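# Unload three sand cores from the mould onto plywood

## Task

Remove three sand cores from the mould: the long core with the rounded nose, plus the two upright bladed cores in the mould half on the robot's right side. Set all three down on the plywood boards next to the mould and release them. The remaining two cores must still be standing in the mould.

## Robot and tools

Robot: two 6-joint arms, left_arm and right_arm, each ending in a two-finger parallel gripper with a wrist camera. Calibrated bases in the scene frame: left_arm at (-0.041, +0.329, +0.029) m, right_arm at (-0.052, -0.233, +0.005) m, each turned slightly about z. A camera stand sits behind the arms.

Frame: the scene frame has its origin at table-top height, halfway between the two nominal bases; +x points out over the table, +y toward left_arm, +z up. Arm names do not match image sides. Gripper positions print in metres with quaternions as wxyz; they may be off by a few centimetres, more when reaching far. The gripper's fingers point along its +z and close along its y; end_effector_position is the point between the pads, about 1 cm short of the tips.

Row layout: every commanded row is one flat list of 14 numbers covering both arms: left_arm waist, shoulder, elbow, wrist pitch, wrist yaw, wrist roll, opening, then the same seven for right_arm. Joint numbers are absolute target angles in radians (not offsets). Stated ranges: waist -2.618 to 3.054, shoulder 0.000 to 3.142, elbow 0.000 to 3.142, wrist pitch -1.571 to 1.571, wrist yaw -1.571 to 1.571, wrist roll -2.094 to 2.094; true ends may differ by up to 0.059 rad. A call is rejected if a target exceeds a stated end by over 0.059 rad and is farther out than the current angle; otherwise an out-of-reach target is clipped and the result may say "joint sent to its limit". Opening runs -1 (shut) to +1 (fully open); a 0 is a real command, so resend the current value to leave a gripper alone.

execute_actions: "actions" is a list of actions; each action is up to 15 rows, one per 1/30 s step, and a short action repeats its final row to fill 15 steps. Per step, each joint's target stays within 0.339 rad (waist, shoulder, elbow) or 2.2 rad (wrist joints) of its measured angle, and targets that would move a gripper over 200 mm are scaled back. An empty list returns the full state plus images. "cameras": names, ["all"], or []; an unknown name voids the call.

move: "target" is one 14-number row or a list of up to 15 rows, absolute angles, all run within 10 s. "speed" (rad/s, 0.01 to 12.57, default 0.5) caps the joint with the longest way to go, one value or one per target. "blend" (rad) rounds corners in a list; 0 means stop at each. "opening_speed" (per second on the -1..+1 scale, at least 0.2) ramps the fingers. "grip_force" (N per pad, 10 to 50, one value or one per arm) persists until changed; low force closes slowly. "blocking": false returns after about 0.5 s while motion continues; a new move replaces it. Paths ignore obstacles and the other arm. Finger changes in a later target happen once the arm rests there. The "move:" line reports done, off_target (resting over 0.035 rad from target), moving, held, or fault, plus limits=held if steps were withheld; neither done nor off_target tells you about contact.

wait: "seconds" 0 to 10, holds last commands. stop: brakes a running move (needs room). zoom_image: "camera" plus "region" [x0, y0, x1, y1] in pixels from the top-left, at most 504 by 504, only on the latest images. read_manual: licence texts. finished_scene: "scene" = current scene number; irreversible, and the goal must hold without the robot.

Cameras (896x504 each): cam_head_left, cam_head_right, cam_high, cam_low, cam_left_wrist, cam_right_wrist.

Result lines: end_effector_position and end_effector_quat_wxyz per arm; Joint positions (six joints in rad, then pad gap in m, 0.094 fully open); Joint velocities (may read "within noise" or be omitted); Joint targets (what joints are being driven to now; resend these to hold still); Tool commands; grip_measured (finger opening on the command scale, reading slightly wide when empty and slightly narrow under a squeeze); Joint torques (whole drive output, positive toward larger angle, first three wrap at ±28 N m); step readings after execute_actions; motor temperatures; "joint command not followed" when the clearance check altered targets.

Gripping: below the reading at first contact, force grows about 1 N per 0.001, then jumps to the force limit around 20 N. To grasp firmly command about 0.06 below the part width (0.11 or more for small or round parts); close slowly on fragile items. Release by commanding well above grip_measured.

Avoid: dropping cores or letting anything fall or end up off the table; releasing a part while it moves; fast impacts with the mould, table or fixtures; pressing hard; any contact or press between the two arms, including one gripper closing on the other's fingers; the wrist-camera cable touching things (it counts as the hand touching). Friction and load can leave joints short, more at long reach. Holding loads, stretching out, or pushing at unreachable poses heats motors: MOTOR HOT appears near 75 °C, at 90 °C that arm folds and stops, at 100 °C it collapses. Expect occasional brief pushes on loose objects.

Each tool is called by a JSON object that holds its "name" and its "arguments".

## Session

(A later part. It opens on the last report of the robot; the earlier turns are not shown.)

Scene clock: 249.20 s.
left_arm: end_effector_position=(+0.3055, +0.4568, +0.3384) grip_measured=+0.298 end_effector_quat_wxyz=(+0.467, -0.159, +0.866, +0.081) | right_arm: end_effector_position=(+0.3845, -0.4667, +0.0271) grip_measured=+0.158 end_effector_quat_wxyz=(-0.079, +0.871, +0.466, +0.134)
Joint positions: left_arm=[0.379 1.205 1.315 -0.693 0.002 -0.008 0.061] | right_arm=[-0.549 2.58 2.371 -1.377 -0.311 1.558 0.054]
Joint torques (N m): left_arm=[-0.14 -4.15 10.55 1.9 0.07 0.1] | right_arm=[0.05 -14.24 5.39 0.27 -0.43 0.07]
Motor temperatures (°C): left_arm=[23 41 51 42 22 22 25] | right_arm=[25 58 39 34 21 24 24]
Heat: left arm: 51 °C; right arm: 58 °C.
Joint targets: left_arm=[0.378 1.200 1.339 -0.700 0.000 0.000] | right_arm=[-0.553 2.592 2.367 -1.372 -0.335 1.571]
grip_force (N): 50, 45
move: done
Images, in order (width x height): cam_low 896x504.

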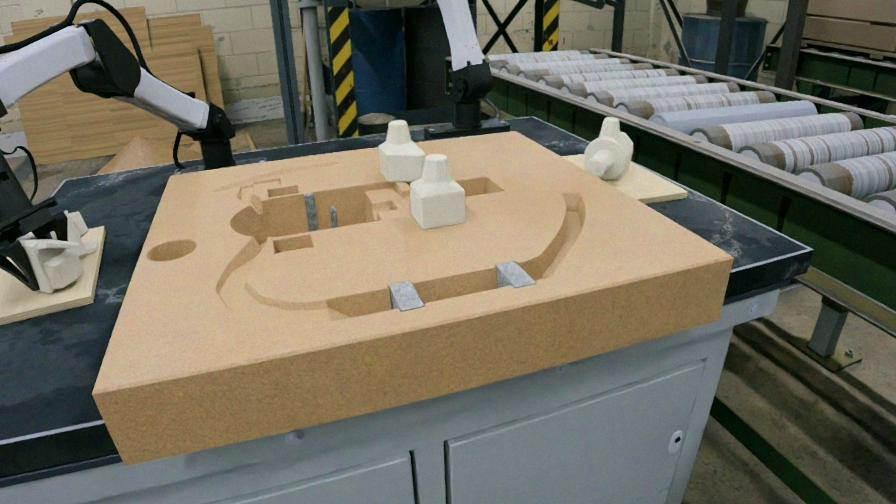

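Contact. Release, open further, and retreat.

{"name": "move", "arguments": {"target": [[0.378,1.2,1.339,-0.70,0,0,0.3,-0.550,2.588,2.369,-1.375,-0.325,1.571,0.35]], "opening_speed": 0.2, "cameras": ["cam_low","cam_right_wrist"]}}

{"name": "move", "arguments": {"target": [[0.378,1.2,1.339,-0.70,0,0,0.3,-0.550,2.582,2.37,-1.375,-0.325,1.571,0.55],[0.378,1.2,1.339,-0.70,0,0,0.3,-0.569,2.535,2.45,-1.42,-0.325,1.571,0.55],[0.378,1.2,1.339,-0.70,0,0,0.3,-0.599,2.35,2.28,-1.28,-0.32,1.571,0.55],[0.378,1.2,1.339,-0.70,0,0,0.3,-0.61,2.0,2.1,-1.1,-0.3,1.4,0.55]], "speed": [0.2,0.1,0.2,0.5], "blend": [0,0.03,0.05,0], "cameras": ["all"]}}

{"name": "zoom_image", "arguments": {"camera": "cam_head_left", "region": [490, 270, 670, 410]}}

Scene clock: 256.30 s.
left_arm: end_effector_position=(+0.3055, +0.4568, +0.3384) grip_measured=+0.298 end_effector_quat_wxyz=(+0.467, -0.159, +0.866, +0.081) | right_arm: end_effector_position=(+0.3847, -0.4665, +0.0272) grip_measured=+0.348 end_effector_quat_wxyz=(-0.079, +0.871, +0.466, +0.134)
Joint positions: left_arm=[0.379 1.205 1.315 -0.693 0.002 -0.008 0.061] | right_arm=[-0.549 2.58 2.371 -1.377 -0.312 1.558 0.063]
Joint torques (N m): left_arm=[-0.17 -4.15 10.55 1.9 0.07 0.09] | right_arm=[0.21 -14.72 5.42 0.23 -0.26 0.1]
Motor temperatures (°C): left_arm=[23 41 51 42 22 22 25] | right_arm=[25 58 38 33 21 24 24]
Heat: left arm: 51 °C; right arm: 58 °C.
Joint targets: left_arm=[0.378 1.200 1.339 -0.700 0.000 0.000] | right_arm=[-0.550 2.588 2.369 -1.375 -0.325 1.571]
grip_force (N): 50, 45
move: done
Images, in order (width x height): cam_low 896x504, cam_right_wrist 896x504.

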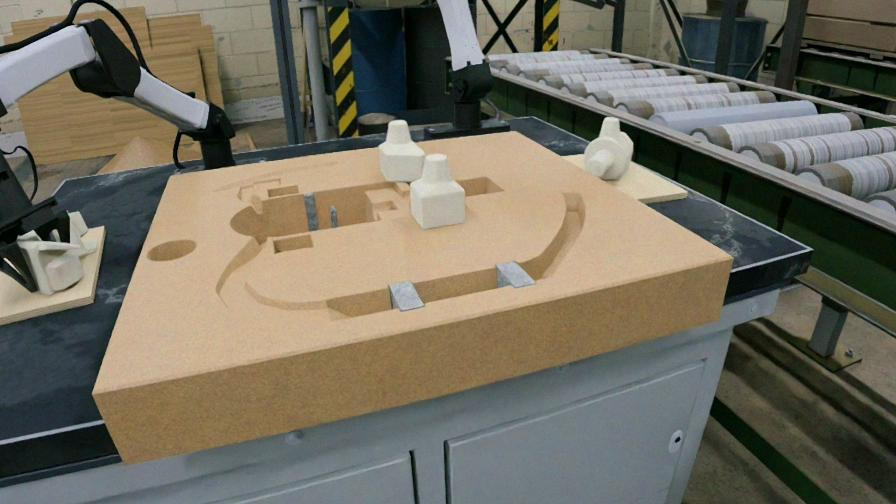

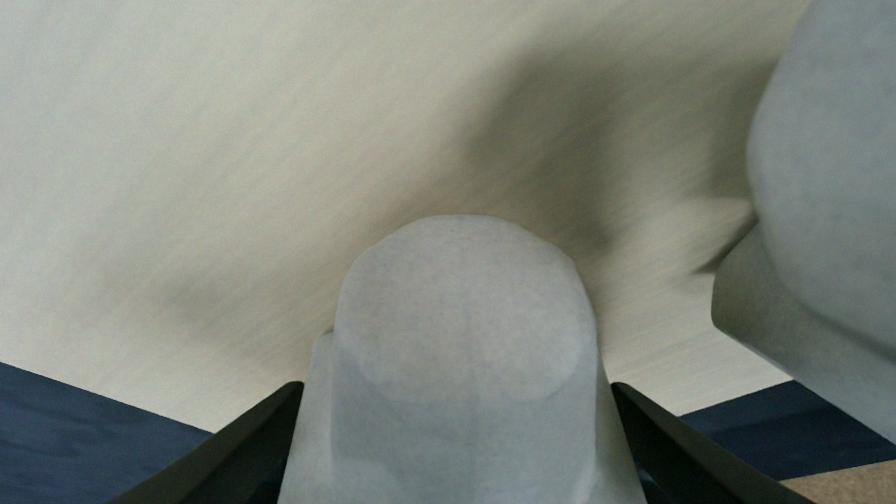

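Scene clock: 260.07 s.
left_arm: end_effector_position=(+0.3055, +0.4568, +0.3384) grip_measured=+0.298 end_effector_quat_wxyz=(+0.467, -0.159, +0.866, +0.081) | right_arm: end_effector_position=(+0.3763, -0.4929, +0.2304) grip_measured=+0.548 end_effector_quat_wxyz=(+0.187, +0.797, +0.523, +0.237)
Joint positions: left_arm=[0.379 1.205 1.315 -0.693 0.002 -0.008 0.061] | right_arm=[-0.603 2.025 2.108 -1.117 -0.314 1.414 0.073]
Joint torques (N m): left_arm=[-0.21 -4.21 10.58 1.88 0.06 0.1] | right_arm=[-0.4 -14.52 5.48 1.34 0.03 -0.2]
Motor temperatures (°C): left_arm=[23 41 52 42 22 22 25] | right_arm=[25 59 38 33 21 24 23]
Heat: left arm: 52 °C; right arm: 59 °C.
Joint targets: left_arm=[0.378 1.200 1.339 -0.700 0.000 0.000] | right_arm=[-0.610 2.000 2.100 -1.100 -0.300 1.400]
grip_force (N): 50, 45
move: done

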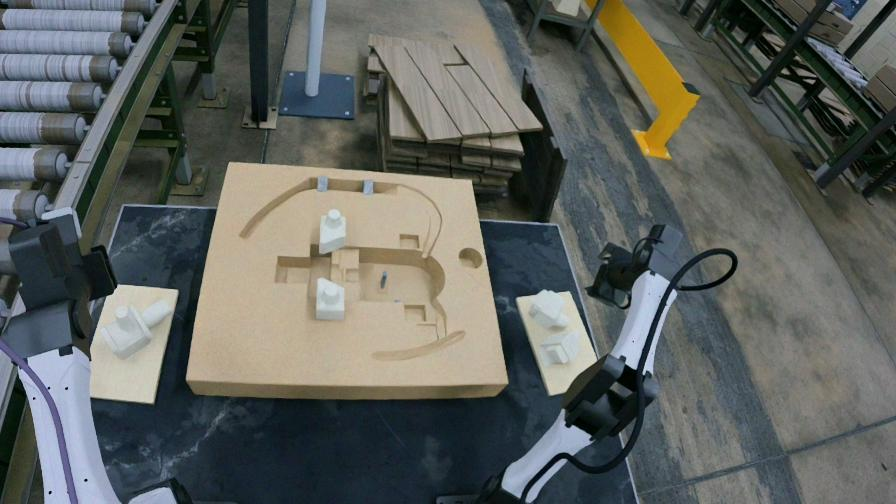

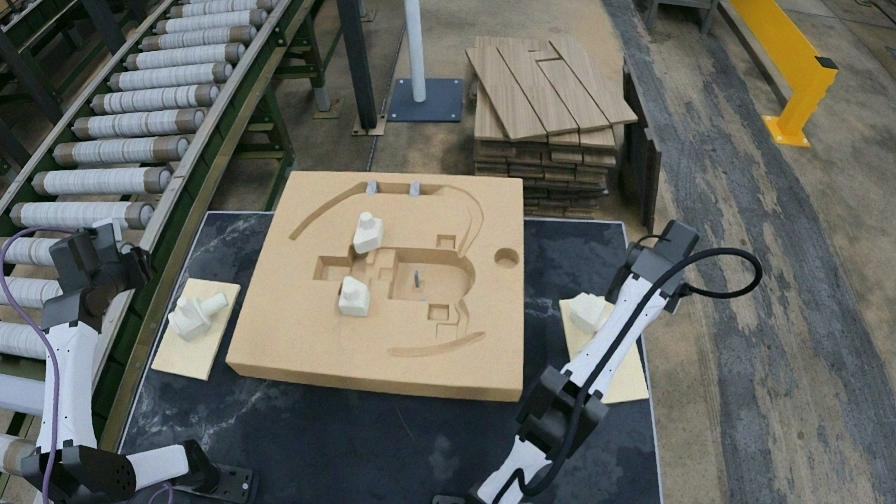

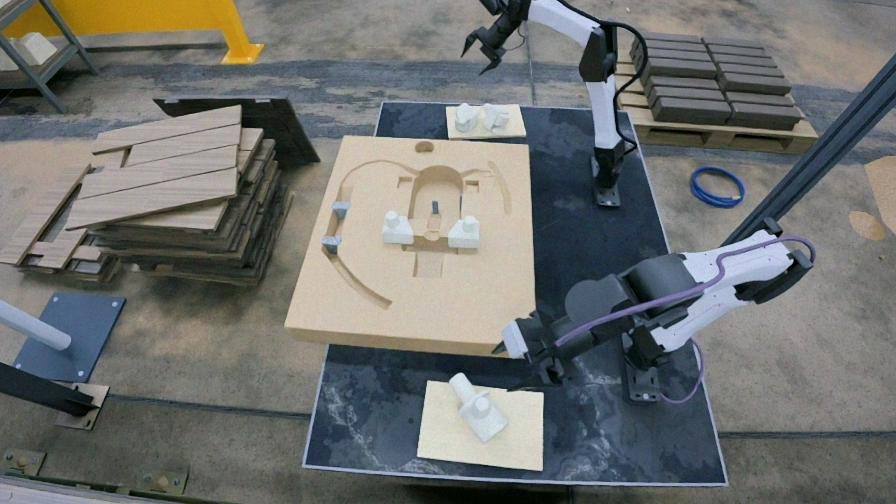

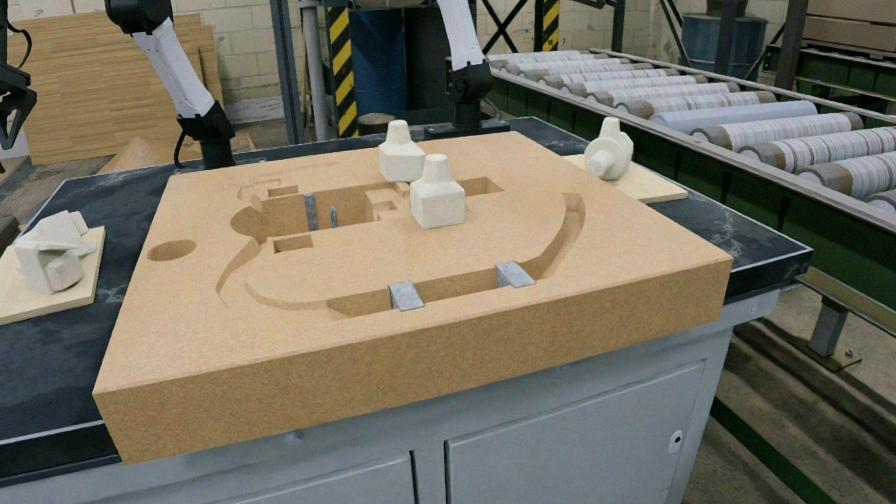

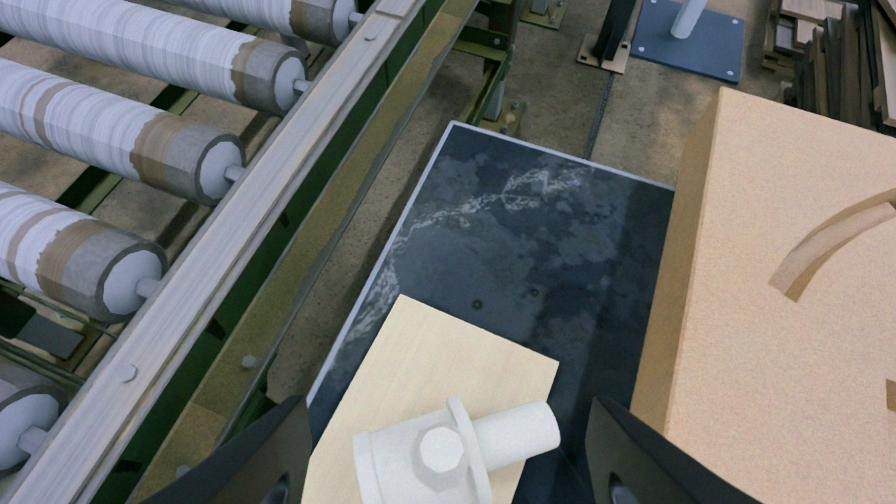

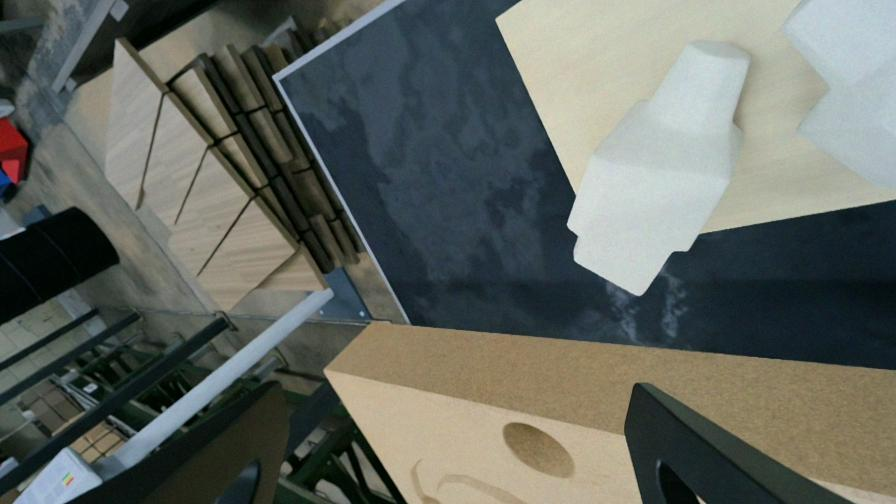

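Scaled by 2.800 from the camera's 896x504 image, which has a finer 1280x720 frame.

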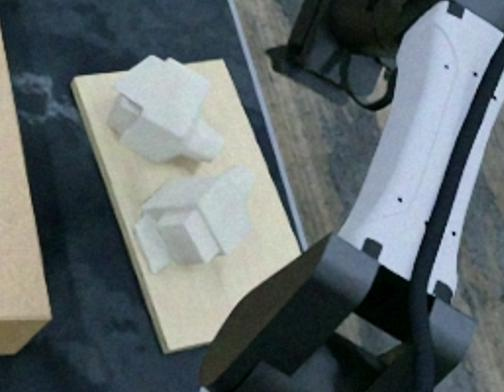

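All three lie on boards.

{"name": "finished_scene", "arguments": {"scene": 2}}

The scene is finished: the task was done.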